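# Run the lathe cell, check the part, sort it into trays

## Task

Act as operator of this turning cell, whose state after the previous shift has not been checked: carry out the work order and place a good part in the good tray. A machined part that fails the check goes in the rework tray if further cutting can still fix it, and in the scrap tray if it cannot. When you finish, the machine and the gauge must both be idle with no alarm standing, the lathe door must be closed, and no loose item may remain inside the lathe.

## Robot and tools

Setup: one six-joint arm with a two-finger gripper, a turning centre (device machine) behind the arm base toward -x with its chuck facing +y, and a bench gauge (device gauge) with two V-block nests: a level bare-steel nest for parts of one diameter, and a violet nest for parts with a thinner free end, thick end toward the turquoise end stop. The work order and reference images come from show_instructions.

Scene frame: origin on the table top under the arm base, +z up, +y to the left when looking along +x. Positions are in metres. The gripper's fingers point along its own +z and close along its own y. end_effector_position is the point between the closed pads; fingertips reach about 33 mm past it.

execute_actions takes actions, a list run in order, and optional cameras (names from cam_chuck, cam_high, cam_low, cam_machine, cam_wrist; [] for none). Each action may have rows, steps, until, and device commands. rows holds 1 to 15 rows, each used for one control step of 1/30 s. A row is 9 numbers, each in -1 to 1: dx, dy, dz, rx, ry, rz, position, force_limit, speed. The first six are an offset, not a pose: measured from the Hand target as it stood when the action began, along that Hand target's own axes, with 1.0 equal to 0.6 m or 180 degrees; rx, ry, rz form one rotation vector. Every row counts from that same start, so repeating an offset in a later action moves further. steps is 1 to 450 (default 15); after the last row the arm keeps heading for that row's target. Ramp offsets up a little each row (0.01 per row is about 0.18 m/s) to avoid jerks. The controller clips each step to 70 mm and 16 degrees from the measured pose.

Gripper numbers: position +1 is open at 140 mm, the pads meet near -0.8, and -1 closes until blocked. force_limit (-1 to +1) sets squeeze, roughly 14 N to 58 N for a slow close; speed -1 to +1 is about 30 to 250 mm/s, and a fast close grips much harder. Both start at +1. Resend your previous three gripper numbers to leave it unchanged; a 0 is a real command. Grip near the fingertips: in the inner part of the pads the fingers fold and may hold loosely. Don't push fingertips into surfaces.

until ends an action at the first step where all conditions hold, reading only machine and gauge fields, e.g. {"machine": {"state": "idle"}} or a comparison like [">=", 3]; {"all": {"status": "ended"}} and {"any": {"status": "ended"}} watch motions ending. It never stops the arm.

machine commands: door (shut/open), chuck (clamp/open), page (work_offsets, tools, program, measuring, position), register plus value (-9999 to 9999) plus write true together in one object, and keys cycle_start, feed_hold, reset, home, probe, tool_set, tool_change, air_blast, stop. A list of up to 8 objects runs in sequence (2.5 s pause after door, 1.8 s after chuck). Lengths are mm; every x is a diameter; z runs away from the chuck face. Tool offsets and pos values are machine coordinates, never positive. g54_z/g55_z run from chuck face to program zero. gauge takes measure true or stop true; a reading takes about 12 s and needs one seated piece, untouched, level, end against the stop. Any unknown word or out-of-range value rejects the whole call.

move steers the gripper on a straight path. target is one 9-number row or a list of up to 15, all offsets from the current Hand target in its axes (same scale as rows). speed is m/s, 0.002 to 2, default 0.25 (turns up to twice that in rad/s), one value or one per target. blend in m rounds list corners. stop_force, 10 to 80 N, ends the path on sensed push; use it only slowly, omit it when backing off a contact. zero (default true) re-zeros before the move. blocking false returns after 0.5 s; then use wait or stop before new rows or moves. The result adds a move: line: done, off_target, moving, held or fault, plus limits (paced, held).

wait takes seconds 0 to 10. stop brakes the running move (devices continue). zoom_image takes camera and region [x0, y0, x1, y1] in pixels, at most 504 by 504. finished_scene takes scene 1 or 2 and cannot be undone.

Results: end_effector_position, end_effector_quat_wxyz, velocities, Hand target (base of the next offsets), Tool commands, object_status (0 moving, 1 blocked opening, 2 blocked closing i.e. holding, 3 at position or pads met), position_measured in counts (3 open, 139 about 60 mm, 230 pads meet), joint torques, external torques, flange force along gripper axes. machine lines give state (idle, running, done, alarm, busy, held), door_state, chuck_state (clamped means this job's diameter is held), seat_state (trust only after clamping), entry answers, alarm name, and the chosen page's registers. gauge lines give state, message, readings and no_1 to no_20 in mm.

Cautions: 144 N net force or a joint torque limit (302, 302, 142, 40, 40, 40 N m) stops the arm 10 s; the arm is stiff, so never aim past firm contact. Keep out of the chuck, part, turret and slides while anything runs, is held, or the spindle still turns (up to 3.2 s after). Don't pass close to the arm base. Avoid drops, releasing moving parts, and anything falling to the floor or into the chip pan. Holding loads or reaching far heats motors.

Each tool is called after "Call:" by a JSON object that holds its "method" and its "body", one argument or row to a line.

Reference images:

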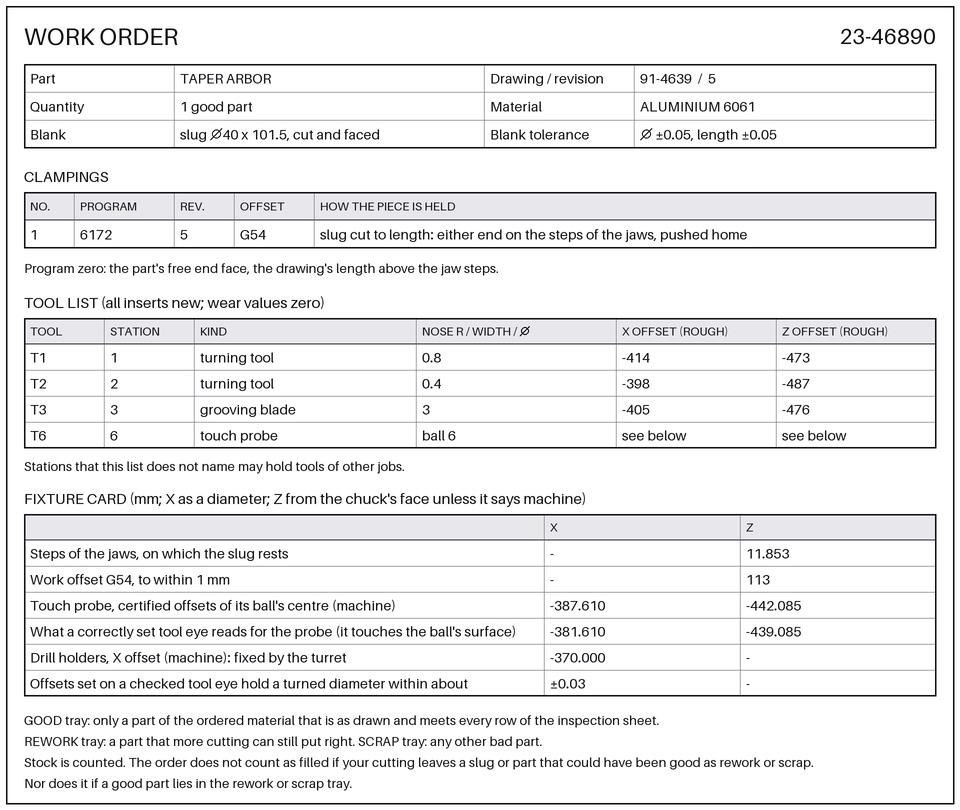

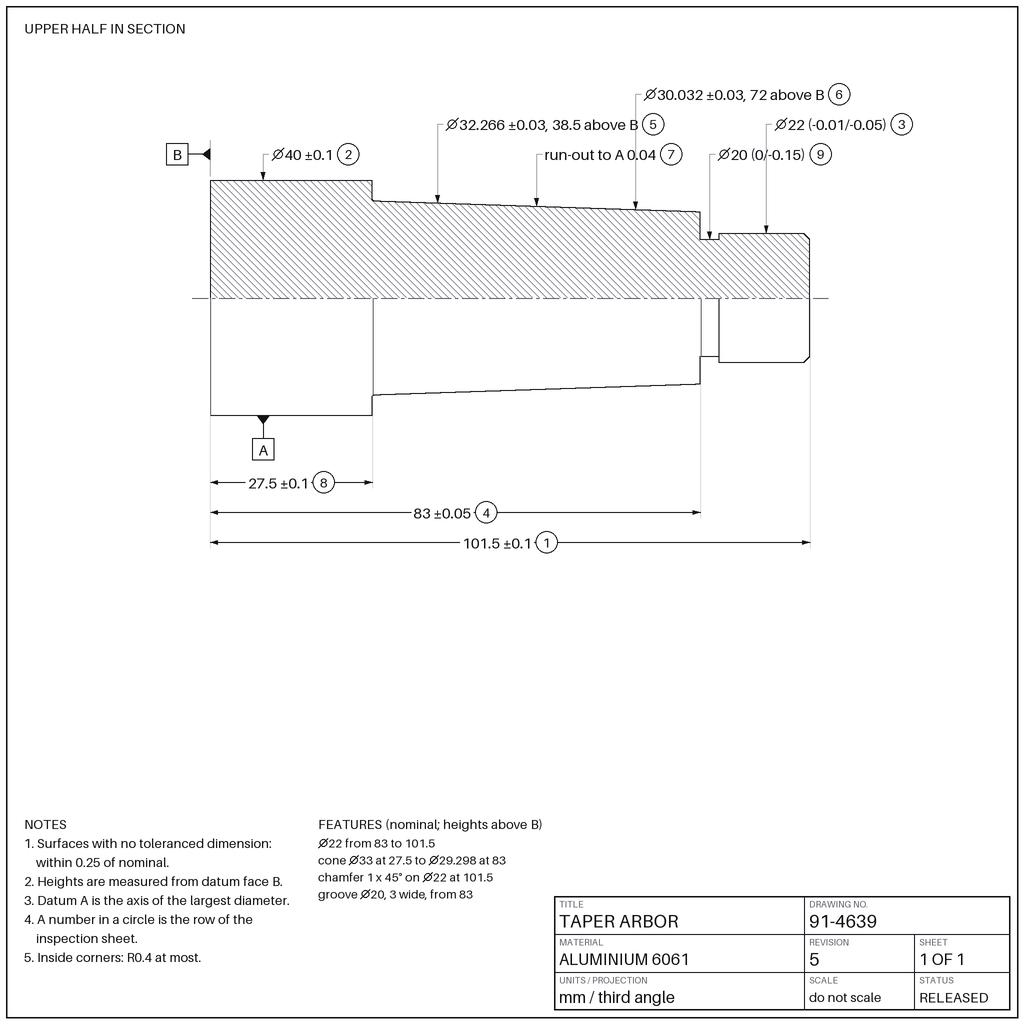

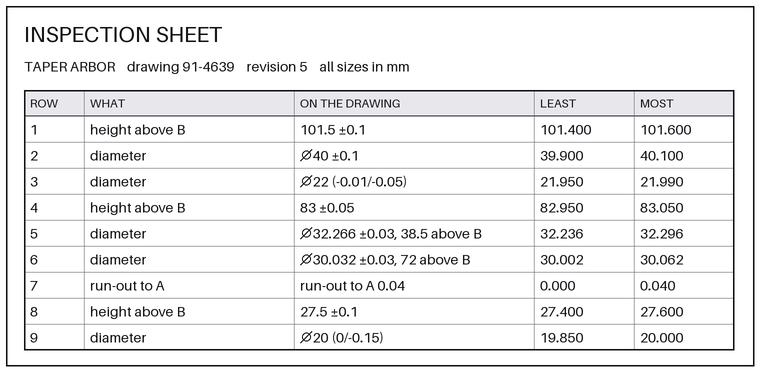

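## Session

Call:
{"method": "execute_actions", "body": {
  "actions": [
    {"machine":{"page":"tools"},"steps":2},
    {"machine":{"page":"program"},"steps":2},
    {"machine":{"page":"measuring"},"steps":2},
    {"machine":{"page":"position"},"steps":2}
  ]
}}

Call:
{"method": "execute_actions", "body": {
  "actions": [
    {"machine":{"page":"tools"},"steps":2}
  ],
  "cameras": []
}}

Call:
{"method": "execute_actions", "body": {
  "actions": [
    {"machine":{"page":"program"},"steps":2}
  ],
  "cameras": []
}}

Call:
{"method": "execute_actions", "body": {
  "actions": [
    {"machine":{"page":"work_offsets"},"steps":2}
  ],
  "cameras": []
}}

Call:
{"method": "execute_actions", "body": {
  "actions": [
    {"machine":{"page":"measuring"},"steps":2}
  ],
  "cameras": []
}}

Scene clock: 0.47 s.
end_effector_position=(+0.4309, +0.0715, +0.4181) position_measured=3 object_status=3 end_effector_quat_wxyz=(-0.002, +0.785, -0.619, +0.014)
Joint positions: [0.057 -0.211 1.886 3.142 -1.442 -0.162]
Joint velocities: within noise
Joint torques (N m): [1.71 -22.06 -41.45 -4.34 0.86 -0.29]
External joint torques (N m): [-1.98 1.8 -0.13 -0.01 -0.81 0.29]
External joint torques at the end of the 1st action: [-1.86 1.93 -0.35 -0.07 -0.86 0.25]
External joint torques at the end of the 2nd action: [-1.72 1.6 -0.15 0.05 -0.87 0.22]
External joint torques at the end of the 3rd action: [-1.81 1.23 -0.25 -0.03 -0.89 0.22]
Flange force (N): [4.2 -2.3 -1.3]
Flange force at the end of the 1st action (N): [4.0 -2.8 -1.7]
Flange force at the end of the 2nd action (N): [3.7 -2.0 -1.5]
Flange force at the end of the 3rd action (N): [3.8 -1.5 -1.8]
Hand target: +0.4309, +0.0715, +0.4181; -0.002, +0.785, -0.619, +0.014
Tool commands: gripper/position=+1.0 gripper/force_limit=+1.0 gripper/speed=+1.0
machine.position: pos_x=+0.000 pos_z=+0.000
machine: state=idle door_state=shut chuck_state=closed_empty seat_state=open door_answer=taken chuck_answer=taken page=position entry=no_entry entries=0 alarm=no_alarm queue=done queue_left=0
gauge: readings=0

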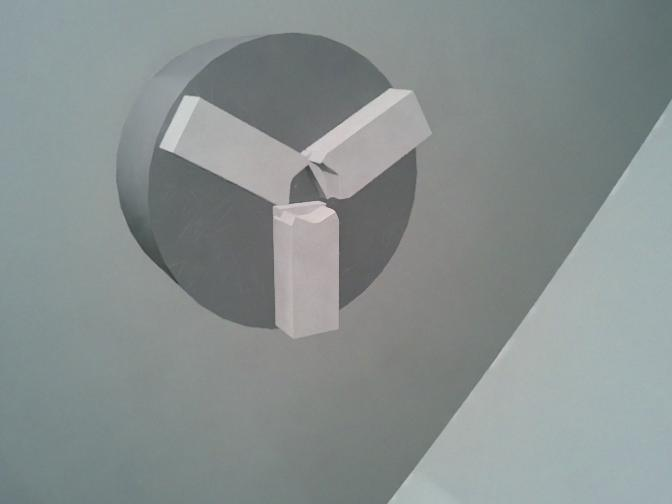

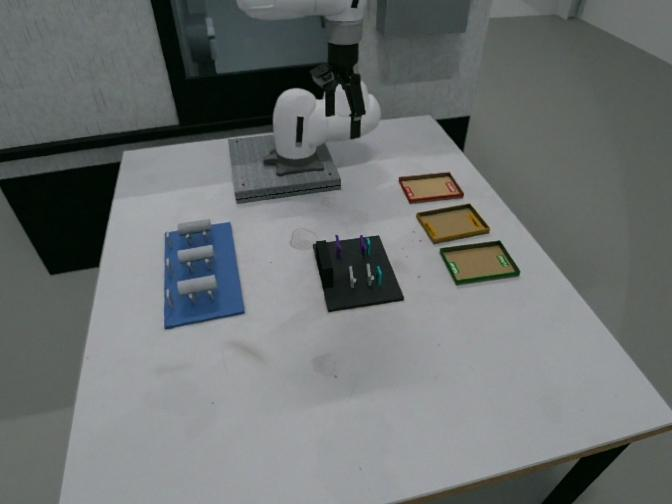

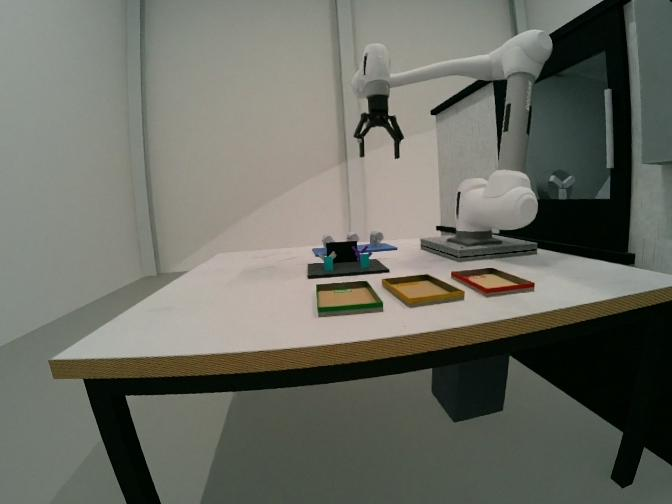

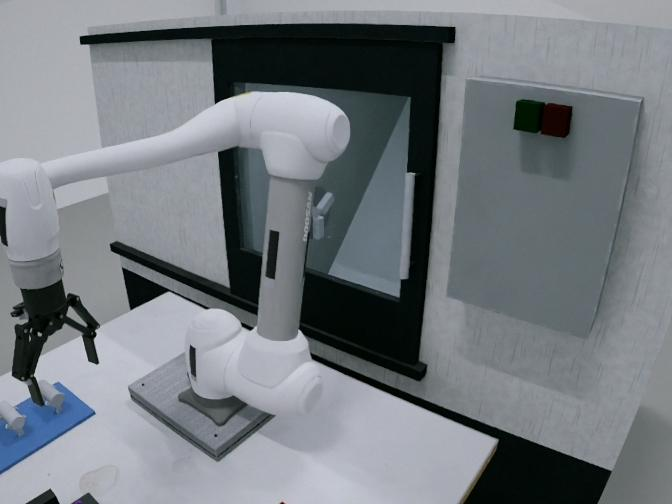

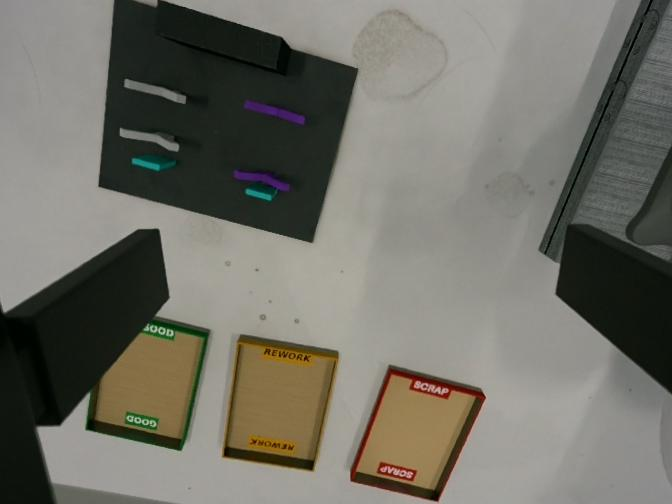

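Scene clock: 0.73 s.
end_effector_position=(+0.4309, +0.0715, +0.4181) position_measured=3 object_status=3 end_effector_quat_wxyz=(-0.002, +0.785, -0.619, +0.014)
Joint positions: [0.057 -0.211 1.886 3.142 -1.442 -0.162]
Joint velocities: within noise
Joint torques (N m): [1.43 -21.51 -41.62 -4.37 0.91 -0.29]
External joint torques (N m): [-1.64 1.3 0.02 0.01 -0.85 0.29]
Flange force (N): [3.3 -1.4 -1.2]
Hand target: +0.4309, +0.0715, +0.4181; -0.002, +0.785, -0.619, +0.014
Tool commands: gripper/position=+1.0 gripper/force_limit=+1.0 gripper/speed=+1.0
machine.tools: t1_x=-414.102 t1_x_wear=+0.000 t1_z=-473.146 t1_z_wear=+0.000 t1_radius=+0.800 t1_station=+1.000 t2_x=-398.016 t2_x_wear=+0.000 t2_z=-487.480 t2_z_wear=+0.000 t2_radius=+0.400 t2_station=+2.000 t3_x=-404.594 t3_x_wear=+0.000 t3_z=-476.311 t3_z_wear=+0.000 t3_radius=+0.000 t3_station=+3.000 t4_x=-370.000 t4_x_wear=+0.000 t4_z=-428.249 t4_z_wear=+0.000 t4_radius=+0.000 t4_station=+4.000 t5_x=-410.266 t5_x_wear=+0.000 t5_z=-423.153 t5_z_wear=+0.000 t5_radius=+0.400 t5_station=+5.000 t6_x=-387.610 t6_x_wear=+0.000 t6_z=-442.085 t6_z_wear=+0.000 t6_radius=+3.000 t6_station=+6.000
machine: state=idle door_state=shut chuck_state=closed_empty seat_state=open door_answer=taken chuck_answer=taken page=tools entry=no_entry entries=0 alarm=no_alarm queue=done queue_left=0
gauge: readings=0
No camera images: "cameras" was empty.

Scene clock: 1.00 s.
end_effector_position=(+0.4309, +0.0715, +0.4181) position_measured=3 object_status=3 end_effector_quat_wxyz=(-0.002, +0.785, -0.619, +0.014)
Joint positions: [0.057 -0.211 1.886 3.142 -1.442 -0.162]
Joint velocities: within noise
Joint torques (N m): [1.47 -21.68 -41.33 -4.32 0.92 -0.23]
External joint torques (N m): [-1.7 1.43 -0.26 -0.04 -0.86 0.22]
Flange force (N): [3.6 -1.9 -1.7]
Hand target: +0.4309, +0.0715, +0.4181; -0.002, +0.785, -0.619, +0.014
Tool commands: gripper/position=+1.0 gripper/force_limit=+1.0 gripper/speed=+1.0
machine.program: program=+6172 tool_call=+1 tool_in_place=+0 program_revision=+5 program_offset=+54 load_peak=+0 stored1_number=+7448 stored1_revision=+6 stored2_number=+6172 stored2_revision=+5 stored3_number=+5691 stored3_revision=+3 stored4_number=+0 stored4_revision=+0 cycles=+0
machine: state=idle door_state=shut chuck_state=closed_empty seat_state=open door_answer=taken chuck_answer=taken page=program entry=no_entry entries=0 alarm=no_alarm queue=done queue_left=0
gauge: readings=0
No camera images: "cameras" was empty.

Scene clock: 1.27 s.
end_effector_position=(+0.4309, +0.0715, +0.4181) position_measured=3 object_status=3 end_effector_quat_wxyz=(-0.002, +0.785, -0.619, +0.014)
Joint positions: [0.057 -0.211 1.886 3.142 -1.442 -0.162]
Joint velocities: within noise
Joint torques (N m): [1.5 -21.6 -41.53 -4.37 0.95 -0.31]
External joint torques (N m): [-1.75 1.26 -0.09 0.02 -0.89 0.31]
Flange force (N): [3.5 -1.4 -1.5]
Hand target: +0.4309, +0.0715, +0.4181; -0.002, +0.785, -0.619, +0.014
Tool commands: gripper/position=+1.0 gripper/force_limit=+1.0 gripper/speed=+1.0
machine.work_offsets: g54_z=+113.627 g55_z=+0.000
machine: state=idle door_state=shut chuck_state=closed_empty seat_state=open door_answer=taken chuck_answer=taken page=work_offsets entry=no_entry entries=0 alarm=no_alarm queue=done queue_left=0
gauge: readings=0
No camera images: "cameras" was empty.

Scene clock: 1.53 s.
end_effector_position=(+0.4309, +0.0715, +0.4181) position_measured=3 object_status=3 end_effector_quat_wxyz=(-0.002, +0.785, -0.619, +0.014)
Joint positions: [0.057 -0.211 1.886 3.142 -1.442 -0.162]
Joint velocities: within noise
Joint torques (N m): [1.53 -22.15 -41.51 -4.4 0.92 -0.29]
External joint torques (N m): [-1.74 1.89 -0.07 0.04 -0.86 0.29]
Flange force (N): [3.6 -2.4 -1.3]
Hand target: +0.4309, +0.0715, +0.4181; -0.002, +0.785, -0.619, +0.014
Tool commands: gripper/position=+1.0 gripper/force_limit=+1.0 gripper/speed=+1.0
machine.measuring: probe_x=+0.000 probe_z=+0.000 probe_move_x=+0.000 probe_move_z=+0.000 probe_radius=+2.992 eye_x=+56.424 eye_z=+146.278 probe_touched=+0 probe_found_x=+0.000 probe_found_z=+0.000 set_x=+0.000 set_z=+0.000
machine: state=idle door_state=shut chuck_state=closed_empty seat_state=open door_answer=taken chuck_answer=taken page=measuring entry=no_entry entries=0 alarm=no_alarm queue=done queue_left=0
gauge: readings=0
No camera images: "cameras" was empty.

Call:
{"method": "execute_actions", "body": {
  "actions": [
    {"machine":[{"register":"g54_z","value":113.353,"write":true},{"register":"tool_call","value":6,"write":true},{"tool_change":true},{"tool_set":true}],"steps":1}
  ],
  "cameras": []
}}

Scene clock: 2.03 s.
end_effector_position=(+0.4309, +0.0715, +0.4181) position_measured=3 object_status=3 end_effector_quat_wxyz=(-0.002, +0.785, -0.619, +0.014)
Joint positions: [0.057 -0.211 1.886 3.142 -1.442 -0.162]
Joint velocities: within noise
Joint torques (N m): [1.33 -21.73 -41.33 -4.37 0.94 -0.21]
External joint torques (N m): [-1.58 1.47 -0.25 0.02 -0.89 0.21]
Flange force (N): [3.4 -2.0 -1.7]
Hand target: +0.4309, +0.0715, +0.4181; -0.002, +0.785, -0.619, +0.014
Tool commands: gripper/position=+1.0 gripper/force_limit=+1.0 gripper/speed=+1.0
machine.measuring: probe_x=+0.000 probe_z=+0.000 probe_move_x=+0.000 probe_move_z=+0.000 probe_radius=+2.992 eye_x=+56.424 eye_z=+146.278 probe_touched=+0 probe_found_x=+0.000 probe_found_z=+0.000 set_x=+0.000 set_z=+0.000
machine: state=idle door_state=shut chuck_state=closed_empty seat_state=open door_answer=taken chuck_answer=taken page=measuring entry=taken entries=2 alarm=no_alarm queue=running queue_left=2
gauge: readings=0
No camera images: "cameras" was empty.

Call:
{"method": "move", "body": {
  "target": [0.894,0.128,0.012,0,0,0.075,1,0,-1],
  "speed": 0.35,
  "cameras": ["cam_wrist","cam_high"]
}}

Call:
{"method": "zoom_image", "body": {
  "camera": "cam_high",
  "region": [140, 190, 280, 340]
}}

Scene clock: 5.87 s.
end_effector_position=(+0.4810, -0.4681, +0.4195) position_measured=3 object_status=3 end_effector_quat_wxyz=(-0.004, +0.707, -0.707, +0.013)
Joint positions: [-0.854 0.185 1.508 3.161 -1.433 -0.84]
Joint velocities: within noise
Joint torques (N m): [0.67 -61.73 -41.49 -4.25 1.06 -0.25]
External joint torques (N m): [-1.47 2.09 -0.13 -0.02 -0.97 0.25]
Flange force (N): [4.0 -1.4 -1.5]
Hand target: +0.4810, -0.4681, +0.4195; -0.004, +0.707, -0.707, +0.013
Off the commanded pose: 0.000 m, 0 deg.
machine.measuring: probe_x=+0.000 probe_z=+0.000 probe_move_x=+0.000 probe_move_z=+0.000 probe_radius=+2.992 eye_x=+56.424 eye_z=+146.278 probe_touched=+0 probe_found_x=+0.000 probe_found_z=+0.000 set_x=+0.000 set_z=+0.000
machine: state=busy door_state=shut chuck_state=closed_empty seat_state=open door_answer=taken chuck_answer=taken page=measuring entry=taken entries=3 alarm=no_alarm queue=running queue_left=1
gauge: readings=0
move: done
Images, in order (width x height): cam_high 672x504, cam_wrist 672x504.

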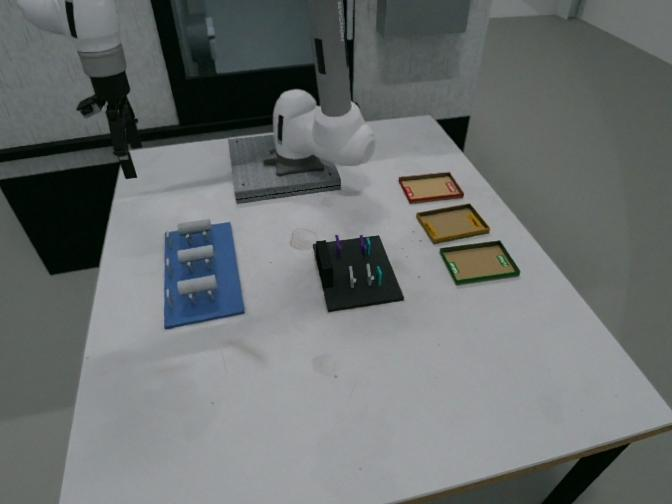

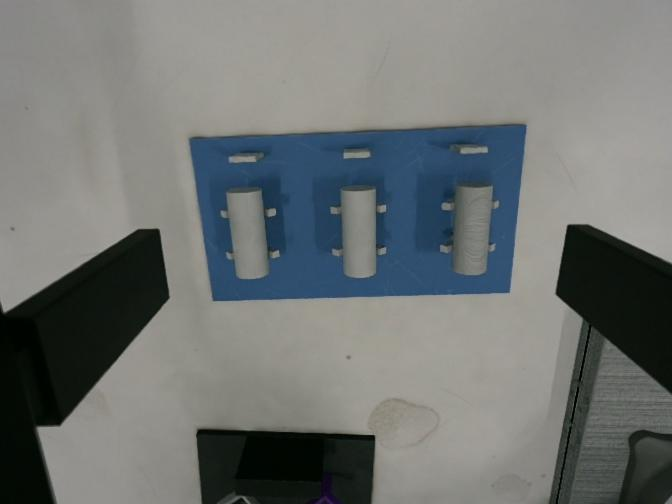

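Scaled by 3.360 from the camera's 672x504 image, which has a finer 960x720 frame.

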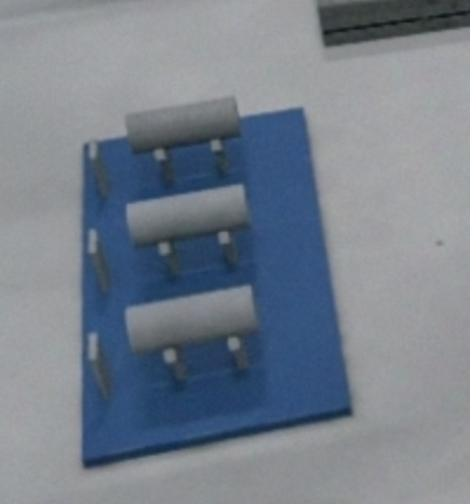

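Call:
{"method": "zoom_image", "body": {
  "camera": "cam_wrist",
  "region": [180, 120, 400, 300]
}}

Call:
{"method": "zoom_image", "body": {
  "camera": "cam_wrist",
  "region": [400, 120, 540, 300]
}}

Scaled by 2.291 from the camera's 672x504 image, which has a finer 960x720 frame.

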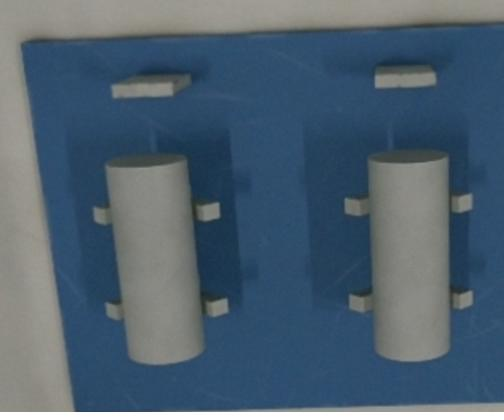

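Scaled by 2.800 from the camera's 672x504 image, which has a finer 960x720 frame.

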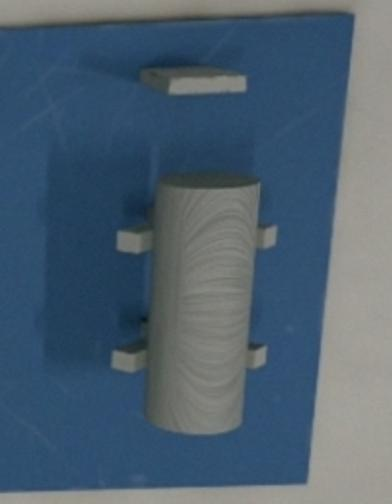

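Call:
{"method": "move", "body": {
  "target": [-0.1073,0.031,0.315,-0.0007,-0.1526,-0.0009,0.1,0,-1],
  "speed": 0.25,
  "cameras": ["cam_wrist"]
}}

Scene clock: 9.97 s.
end_effector_position=(+0.4670, -0.4064, +0.2292) position_measured=117 object_status=0 end_effector_quat_wxyz=(-0.171, +0.691, -0.685, -0.156)
Joint positions: [-0.948 0.384 1.673 3.439 -1.476 -1.028]
Joint velocities: within noise
Joint torques (N m): [0.52 -76.59 -35.48 -3 -0.07 -0.27]
External joint torques (N m): [-1.52 3.29 -0.18 0 -0.92 0.27]
Flange force (N): [5.4 -1.9 -2.0]
Hand target: +0.4670, -0.4064, +0.2292; -0.171, +0.691, -0.685, -0.156
Off the commanded pose: 0.000 m, 0 deg.
machine.measuring: probe_x=+0.000 probe_z=+0.000 probe_move_x=+0.000 probe_move_z=+0.000 probe_radius=+2.992 eye_x=+56.424 eye_z=+146.278 probe_touched=+0 probe_found_x=+0.000 probe_found_z=+0.000 set_x=+0.000 set_z=+0.000
machine: state=busy door_state=shut chuck_state=closed_empty seat_state=open door_answer=taken chuck_answer=taken page=measuring entry=taken entries=4 alarm=no_alarm queue=running queue_left=0
gauge: readings=0
move: done
Images, in order (width x height): cam_wrist 672x504.

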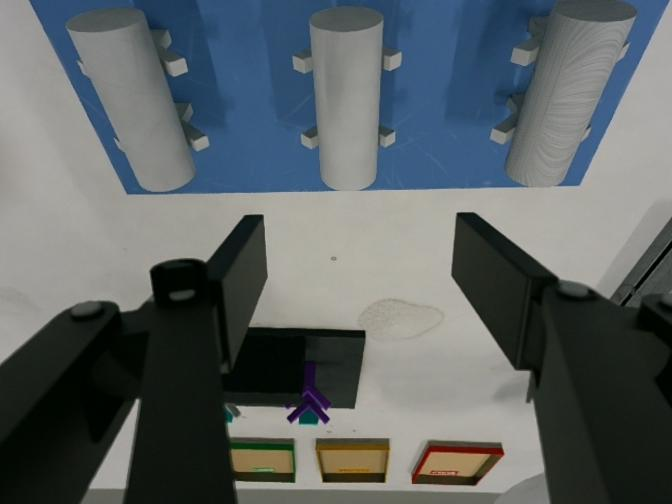

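Call:
{"method": "move", "body": {
  "target": [0.0882,0,0.1747,0,0,0,0.1,0,-1],
  "speed": 0.12,
  "stop_force": 12,
  "cameras": ["cam_wrist"]
}}

Scene clock: 12.13 s.
end_effector_position=(+0.4696, -0.4066, +0.1119) position_measured=117 object_status=3 end_effector_quat_wxyz=(-0.171, +0.691, -0.685, -0.156)
Joint positions: [-0.944 0.489 1.759 3.451 -1.291 -1.083]
Joint velocities: within noise
Joint torques (N m): [0.61 -82.29 -30.81 -2.65 -0.13 -0.23]
External joint torques (N m): [-1.68 3.77 -0.27 0.01 -0.9 0.23]
Flange force (N): [6.5 -2.0 -0.8]
Hand target: +0.4696, -0.4066, +0.1119; -0.171, +0.691, -0.685, -0.156
Off the commanded pose: 0.000 m, 0 deg.
machine.measuring: probe_x=+0.000 probe_z=+0.000 probe_move_x=+0.000 probe_move_z=+0.000 probe_radius=+2.992 eye_x=+56.424 eye_z=+146.278 probe_touched=+0 probe_found_x=+0.000 probe_found_z=+0.000 set_x=+0.000 set_z=+0.000
machine: state=busy door_state=shut chuck_state=closed_empty seat_state=open door_answer=taken chuck_answer=taken page=measuring entry=taken entries=4 alarm=no_alarm queue=running queue_left=0
gauge: readings=0
move: done
Images, in order (width x height): cam_wrist 672x504.

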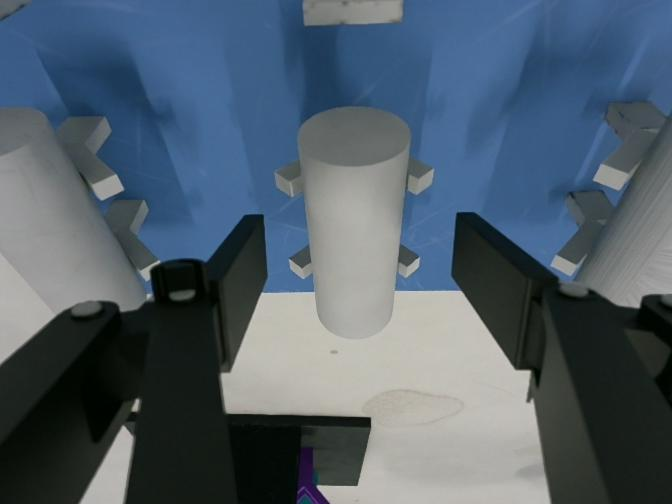

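Call:
{"method": "move", "body": {
  "target": [0.0052,-0.0028,0.0104,0,0,0,0.1,0,-1],
  "speed": 0.03,
  "stop_force": 12,
  "cameras": []
}}

Call:
{"method": "execute_actions", "body": {
  "actions": [
    {"rows":[[0,0,0,0,0,0,-1,-1,-1]],"steps":100}
  ],
  "cameras": ["cam_wrist"]
}}

Scene clock: 13.53 s.
end_effector_position=(+0.4715, -0.4066, +0.1049) position_measured=117 object_status=3 end_effector_quat_wxyz=(-0.171, +0.691, -0.685, -0.156)
Joint positions: [-0.942 0.498 1.761 3.453 -1.281 -1.084]
Joint velocities: within noise
Joint torques (N m): [0.79 -83.01 -30.49 -2.57 -0.06 -0.21]
External joint torques (N m): [-1.69 3.87 -0.31 -0.04 -0.98 0.21]
Flange force (N): [6.8 -2.1 -0.9]
Hand target: +0.4715, -0.4066, +0.1049; -0.171, +0.691, -0.685, -0.156
Off the commanded pose: 0.000 m, 0 deg.
machine.measuring: probe_x=+0.000 probe_z=+0.000 probe_move_x=+0.000 probe_move_z=+0.000 probe_radius=+2.992 eye_x=+56.424 eye_z=+146.278 probe_touched=+0 probe_found_x=+0.000 probe_found_z=+0.000 set_x=+0.000 set_z=+0.000
machine: state=busy door_state=shut chuck_state=closed_empty seat_state=open door_answer=taken chuck_answer=taken page=measuring entry=taken entries=4 alarm=no_alarm queue=running queue_left=0
gauge: readings=0
move: done
No camera images: "cameras" was empty.

Scene clock: 17.07 s.
end_effector_position=(+0.4715, -0.4066, +0.1049) position_measured=171 object_status=2 end_effector_quat_wxyz=(-0.171, +0.691, -0.685, -0.156)
Joint positions: [-0.942 0.498 1.761 3.453 -1.281 -1.084]
Joint velocities: within noise
Joint torques (N m): [-0.2 -79.08 -27.07 -3.55 -0.35 -0.13]
External joint torques (N m): [-0.89 0.08 -3.71 0.94 -0.69 0.13]
Flange force (N): [5.0 -4.9 -5.8]
Hand target: +0.4715, -0.4066, +0.1049; -0.171, +0.691, -0.685, -0.156
Off the commanded pose: 0.000 m, 0 deg.
machine.measuring: probe_x=+0.000 probe_z=+0.000 probe_move_x=+0.000 probe_move_z=+0.000 probe_radius=+2.992 eye_x=+56.424 eye_z=+146.278 probe_touched=+0 probe_found_x=+0.000 probe_found_z=+0.000 set_x=+0.000 set_z=+0.000
machine: state=busy door_state=shut chuck_state=closed_empty seat_state=open door_answer=taken chuck_answer=taken page=measuring entry=taken entries=4 alarm=no_alarm queue=running queue_left=0
gauge: readings=0
Images, in order (width x height): cam_wrist 672x504.

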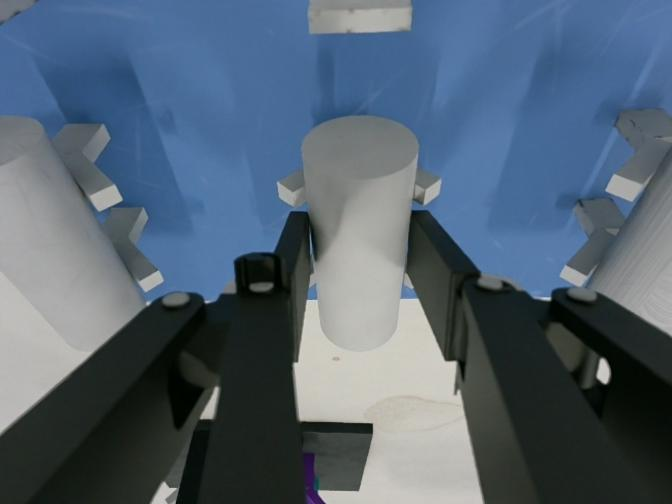

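Call:
{"method": "execute_actions", "body": {
  "actions": [
    {"rows":[[0,-0.0003,0,0,0,0,-1,-1,-1]],"steps":12},
    {"rows":[[0,0,0,0,0,0,-0.98,0,-1]],"steps":45}
  ],
  "cameras": []
}}

Call:
{"method": "move", "body": {
  "target": [-0.0225,0,-0.0445,0,0,0,-0.98,0,-1],
  "speed": 0.04,
  "cameras": ["cam_wrist"]
}}

Scene clock: 19.53 s.
end_effector_position=(+0.4716, -0.4066, +0.1049) position_measured=173 object_status=2 end_effector_quat_wxyz=(-0.171, +0.691, -0.685, -0.156)
Joint positions: [-0.942 0.498 1.76 3.453 -1.281 -1.084]
Joint velocities: within noise
Joint torques (N m): [5.07 -72.88 -24.05 -1.57 0.75 -0.29]
External joint torques (N m): [-6.16 -6.15 -6.72 -1.04 -1.79 0.29]
External joint torques at the end of the 1st action: [-2.81 0.99 -0.93 -0.58 -1.7 0.27]
Flange force (N): [4.5 1.9 -17.3]
Flange force at the end of the 1st action (N): [4.6 0.5 -5.0]
Hand target: +0.4716, -0.4066, +0.1049; -0.171, +0.691, -0.685, -0.156
Off the commanded pose: 0.000 m, 0 deg.
machine.measuring: probe_x=+0.000 probe_z=+0.000 probe_move_x=+0.000 probe_move_z=+0.000 probe_radius=+2.992 eye_x=+56.424 eye_z=+146.278 probe_touched=+0 probe_found_x=+0.000 probe_found_z=+0.000 set_x=-381.620 set_z=-439.086
machine: state=busy door_state=shut chuck_state=closed_empty seat_state=open door_answer=taken chuck_answer=taken page=measuring entry=taken entries=4 alarm=no_alarm queue=done queue_left=0
gauge: readings=0
No camera images: "cameras" was empty.

Scene clock: 20.57 s.
end_effector_position=(+0.4710, -0.4065, +0.1348) position_measured=173 object_status=2 end_effector_quat_wxyz=(-0.171, +0.691, -0.685, -0.156)
Joint positions: [-0.943 0.468 1.743 3.449 -1.327 -1.07]
Joint velocities: within noise
Joint torques (N m): [0.49 -82.86 -33.01 -2.41 -0.55 -0.34]
External joint torques (N m): [-1.6 5.41 0.98 -0.3 -0.48 0.33]
Flange force (N): [7.2 -1.6 1.9]
Hand target: +0.4710, -0.4065, +0.1348; -0.171, +0.691, -0.685, -0.156
Off the commanded pose: 0.000 m, 0 deg.
machine.measuring: probe_x=+0.000 probe_z=+0.000 probe_move_x=+0.000 probe_move_z=+0.000 probe_radius=+2.992 eye_x=+56.424 eye_z=+146.278 probe_touched=+0 probe_found_x=+0.000 probe_found_z=+0.000 set_x=-381.620 set_z=-439.086
machine: state=idle door_state=shut chuck_state=closed_empty seat_state=open door_answer=taken chuck_answer=taken page=measuring entry=taken entries=4 alarm=no_alarm queue=done queue_left=0
gauge: readings=0
move: done
Images, in order (width x height): cam_wrist 672x504.

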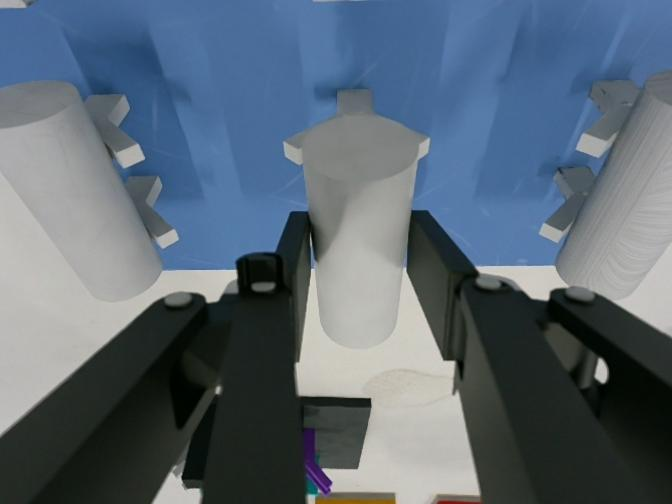

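Call:
{"method": "execute_actions", "body": {
  "actions": [
    {"machine":[{"page":"measuring"},{"register":"tool_call","value":1,"write":true},{"tool_change":true},{"tool_set":true}],"steps":2}
  ],
  "cameras": []
}}

Call:
{"method": "move", "body": {
  "target": [-0.0899,0,-0.178,0,0,0,-0.98,0,-1],
  "speed": 0.15,
  "cameras": ["cam_wrist","cam_high"]
}}

Scene clock: 22.57 s.
end_effector_position=(+0.4710, -0.4065, +0.1348) position_measured=173 object_status=2 end_effector_quat_wxyz=(-0.171, +0.691, -0.685, -0.156)
Joint positions: [-0.943 0.468 1.743 3.449 -1.327 -1.07]
Joint velocities: within noise
Joint torques (N m): [0.7 -82.7 -32.94 -2.43 -0.62 -0.31]
External joint torques (N m): [-1.71 5.18 0.88 -0.28 -0.41 0.31]
Flange force (N): [7.1 -1.4 1.7]
Hand target: +0.4710, -0.4065, +0.1348; -0.171, +0.691, -0.685, -0.156
Tool commands: gripper/position=-0.98 gripper/force_limit=+0.0 gripper/speed=-1.0
Off the commanded pose: 0.000 m, 0 deg.
machine.measuring: probe_x=+0.000 probe_z=+0.000 probe_move_x=+0.000 probe_move_z=+0.000 probe_radius=+2.992 eye_x=+56.424 eye_z=+146.278 probe_touched=+0 probe_found_x=+0.000 probe_found_z=+0.000 set_x=-381.620 set_z=-439.086
machine: state=idle door_state=shut chuck_state=closed_empty seat_state=open door_answer=taken chuck_answer=taken page=measuring entry=taken entries=6 alarm=no_alarm queue=running queue_left=1
gauge: readings=0
No camera images: "cameras" was empty.

Scene clock: 23.77 s.
end_effector_position=(+0.4683, -0.4062, +0.2544) position_measured=173 object_status=2 end_effector_quat_wxyz=(-0.171, +0.691, -0.685, -0.156)
Joint positions: [-0.947 0.367 1.647 3.438 -1.516 -1.014]
Joint velocities: within noise
Joint torques (N m): [0.35 -78.14 -37.29 -2.68 -0.59 -0.22]
External joint torques (N m): [-1.36 5.75 0.86 -0.37 -0.4 0.22]
Flange force (N): [7.7 -2.7 0.7]
Hand target: +0.4683, -0.4063, +0.2545; -0.171, +0.691, -0.685, -0.156
Off the commanded pose: 0.000 m, 0 deg.
machine.measuring: probe_x=+0.000 probe_z=+0.000 probe_move_x=+0.000 probe_move_z=+0.000 probe_radius=+2.992 eye_x=+56.424 eye_z=+146.278 probe_touched=+0 probe_found_x=+0.000 probe_found_z=+0.000 set_x=-381.620 set_z=-439.086
machine: state=busy door_state=shut chuck_state=closed_empty seat_state=open door_answer=taken chuck_answer=taken page=measuring entry=taken entries=6 alarm=no_alarm queue=running queue_left=1
gauge: readings=0
move: done
Images, in order (width x height): cam_high 672x504, cam_wrist 672x504.

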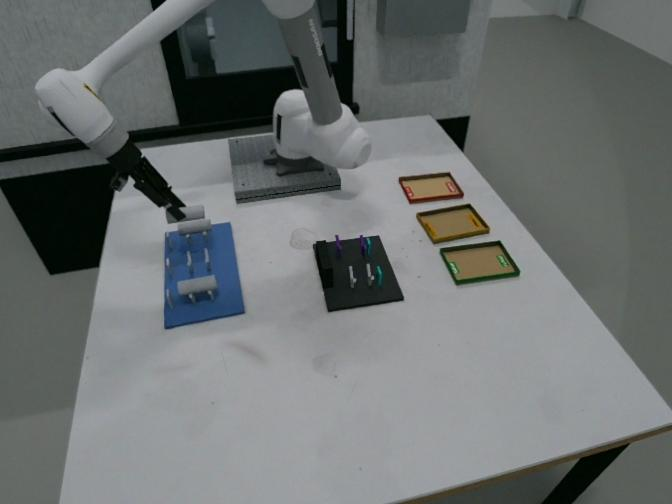

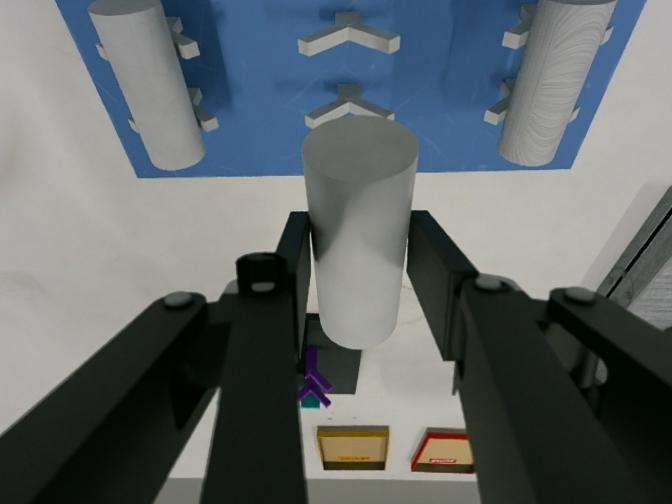

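Call:
{"method": "move", "body": {
  "target": [-0.3665,0.1867,-0.3332,0.0964,0.3855,0.3860,-0.98,0,-1],
  "speed": 0.3,
  "cameras": ["cam_high"]
}}

Call:
{"method": "execute_actions", "body": {
  "actions": [
    {"steps":450,"until":{"machine":{"state":"idle"}}}
  ],
  "cameras": []
}}

Scene clock: 27.33 s.
end_effector_position=(+0.3499, -0.2998, +0.5292) position_measured=173 object_status=2 end_effector_quat_wxyz=(-0.246, -0.140, +0.921, -0.267)
Joint positions: [-0.342 -0.109 1.765 2.439 -1.688 0.927]
Joint velocities: within noise
Joint torques (N m): [1.45 -33.01 -42.74 -5.78 0.07 -0.12]
External joint torques (N m): [-1.95 3.14 1.42 0.75 -0.57 0.1]
Flange force (N): [-2.4 -2.7 2.8]
Hand target: +0.3499, -0.2998, +0.5292; -0.246, -0.140, +0.921, -0.267
Off the commanded pose: 0.000 m, 0 deg.
machine.measuring: probe_x=+0.000 probe_z=+0.000 probe_move_x=+0.000 probe_move_z=+0.000 probe_radius=+2.992 eye_x=+56.424 eye_z=+146.278 probe_touched=+0 probe_found_x=+0.000 probe_found_z=+0.000 set_x=-381.620 set_z=-439.086
machine: state=busy door_state=shut chuck_state=closed_empty seat_state=open door_answer=taken chuck_answer=taken page=measuring entry=taken entries=6 alarm=no_alarm queue=running queue_left=1
gauge: readings=0
move: done
Images, in order (width x height): cam_high 672x504.

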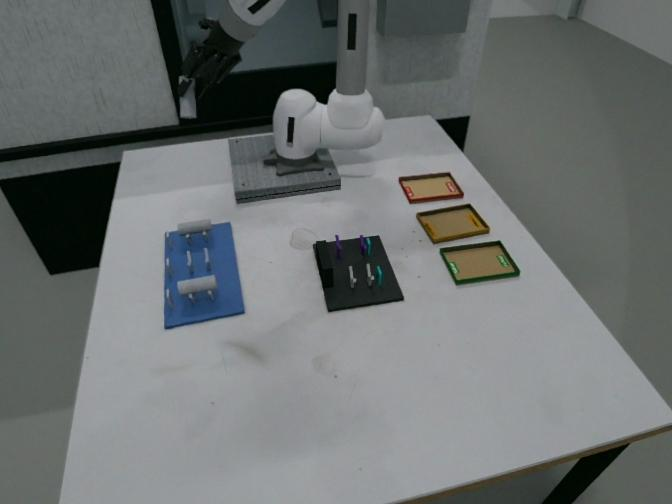

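Scene clock: 41.40 s.
end_effector_position=(+0.3499, -0.2998, +0.5292) position_measured=173 object_status=2 end_effector_quat_wxyz=(-0.246, -0.140, +0.921, -0.267)
Joint positions: [-0.342 -0.109 1.765 2.439 -1.688 0.927]
Joint velocities: within noise
Joint torques (N m): [0.91 -32.91 -42.77 -5.73 0.18 -0.33]
External joint torques (N m): [-1.42 3.09 1.46 0.7 -0.68 0.31]
Flange force (N): [-3.0 -1.6 1.9]
Hand target: +0.3499, -0.2998, +0.5292; -0.246, -0.140, +0.921, -0.267
Tool commands: gripper/position=-0.98 gripper/force_limit=+0.0 gripper/speed=-1.0
Off the commanded pose: 0.000 m, 0 deg.
machine.measuring: probe_x=+0.000 probe_z=+0.000 probe_move_x=+0.000 probe_move_z=+0.000 probe_radius=+2.992 eye_x=+56.424 eye_z=+146.278 probe_touched=+0 probe_found_x=+0.000 probe_found_z=+0.000 set_x=-398.018 set_z=-487.485
machine: state=idle door_state=shut chuck_state=closed_empty seat_state=open door_answer=taken chuck_answer=taken page=measuring entry=taken entries=7 alarm=no_alarm queue=done queue_left=0
gauge: readings=0
No camera images: "cameras" was empty.

Call:
{"method": "execute_actions", "body": {
  "actions": [
    {"machine":{"page":"program"},"steps":2}
  ],
  "cameras": ["cam_machine","cam_chuck"]
}}

Call:
{"method": "execute_actions", "body": {
  "actions": [
    {"machine":{"page":"tools"},"steps":2}
  ],
  "cameras": []
}}

Scene clock: 42.00 s.
end_effector_position=(+0.3499, -0.2998, +0.5292) position_measured=173 object_status=2 end_effector_quat_wxyz=(-0.246, -0.140, +0.921, -0.267)
Joint positions: [-0.342 -0.109 1.765 2.439 -1.688 0.927]
Joint velocities: within noise
Joint torques (N m): [1.66 -32.86 -42.74 -5.79 0.17 -0.29]
External joint torques (N m): [-2.16 3.11 1.46 0.76 -0.67 0.27]
Flange force (N): [-2.4 -2.6 2.9]
Hand target: +0.3499, -0.2998, +0.5292; -0.246, -0.140, +0.921, -0.267
Tool commands: gripper/position=-0.98 gripper/force_limit=+0.0 gripper/speed=-1.0
Off the commanded pose: 0.000 m, 0 deg.
machine.program: program=+6172 tool_call=+1 tool_in_place=+1 program_revision=+5 program_offset=+54 load_peak=+0 stored1_number=+7448 stored1_revision=+6 stored2_number=+6172 stored2_revision=+5 stored3_number=+5691 stored3_revision=+3 stored4_number=+0 stored4_revision=+0 cycles=+0
machine: state=idle door_state=shut chuck_state=closed_empty seat_state=open door_answer=taken chuck_answer=taken page=program entry=taken entries=7 alarm=no_alarm queue=done queue_left=0
gauge: readings=0
Images, in order (width x height): cam_chuck 672x504, cam_machine 672x504.

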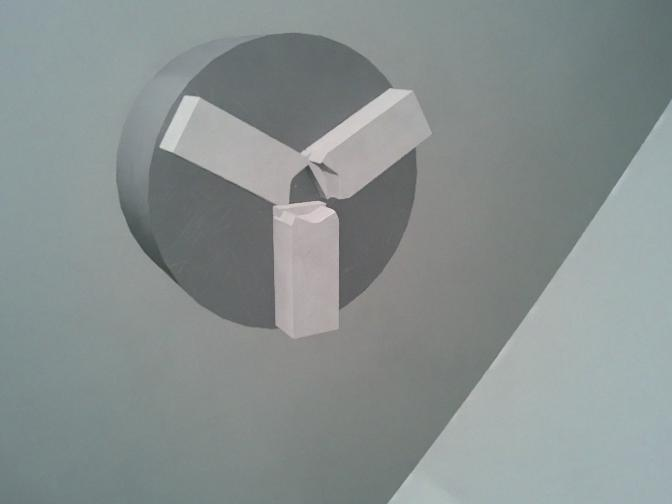

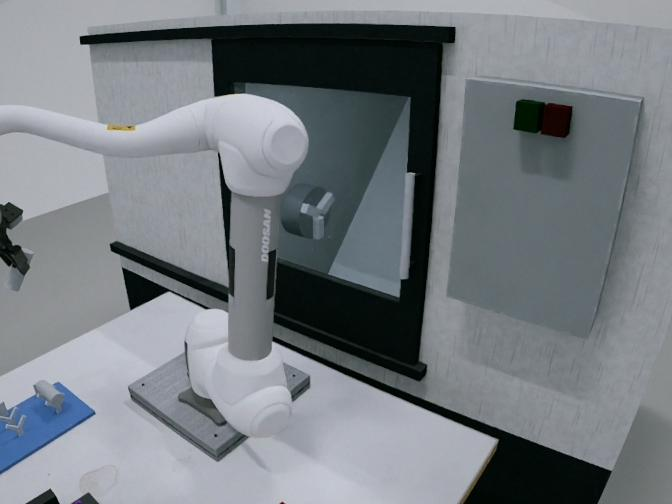

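Scene clock: 42.27 s.
end_effector_position=(+0.3499, -0.2998, +0.5292) position_measured=173 object_status=2 end_effector_quat_wxyz=(-0.246, -0.140, +0.921, -0.267)
Joint positions: [-0.342 -0.109 1.765 2.439 -1.688 0.927]
Joint velocities: within noise
Joint torques (N m): [0.91 -33.19 -42.62 -5.82 0.19 -0.22]
External joint torques (N m): [-1.4 3.37 1.3 0.79 -0.69 0.2]
Flange force (N): [-3.3 -2.2 1.6]
Hand target: +0.3499, -0.2998, +0.5292; -0.246, -0.140, +0.921, -0.267
Tool commands: gripper/position=-0.98 gripper/force_limit=+0.0 gripper/speed=-1.0
Off the commanded pose: 0.000 m, 0 deg.
machine.tools: t1_x=-414.102 t1_x_wear=+0.000 t1_z=-473.146 t1_z_wear=+0.000 t1_radius=+0.800 t1_station=+1.000 t2_x=-398.016 t2_x_wear=+0.000 t2_z=-487.480 t2_z_wear=+0.000 t2_radius=+0.400 t2_station=+2.000 t3_x=-404.594 t3_x_wear=+0.000 t3_z=-476.311 t3_z_wear=+0.000 t3_radius=+0.000 t3_station=+3.000 t4_x=-370.000 t4_x_wear=+0.000 t4_z=-428.249 t4_z_wear=+0.000 t4_radius=+0.000 t4_station=+4.000 t5_x=-410.266 t5_x_wear=+0.000 t5_z=-423.153 t5_z_wear=+0.000 t5_radius=+0.400 t5_station=+5.000 t6_x=-387.610 t6_x_wear=+0.000 t6_z=-442.085 t6_z_wear=+0.000 t6_radius=+3.000 t6_station=+6.000
machine: state=idle door_state=shut chuck_state=closed_empty seat_state=open door_answer=taken chuck_answer=taken page=tools entry=taken entries=7 alarm=no_alarm queue=done queue_left=0
gauge: readings=0
No camera images: "cameras" was empty.


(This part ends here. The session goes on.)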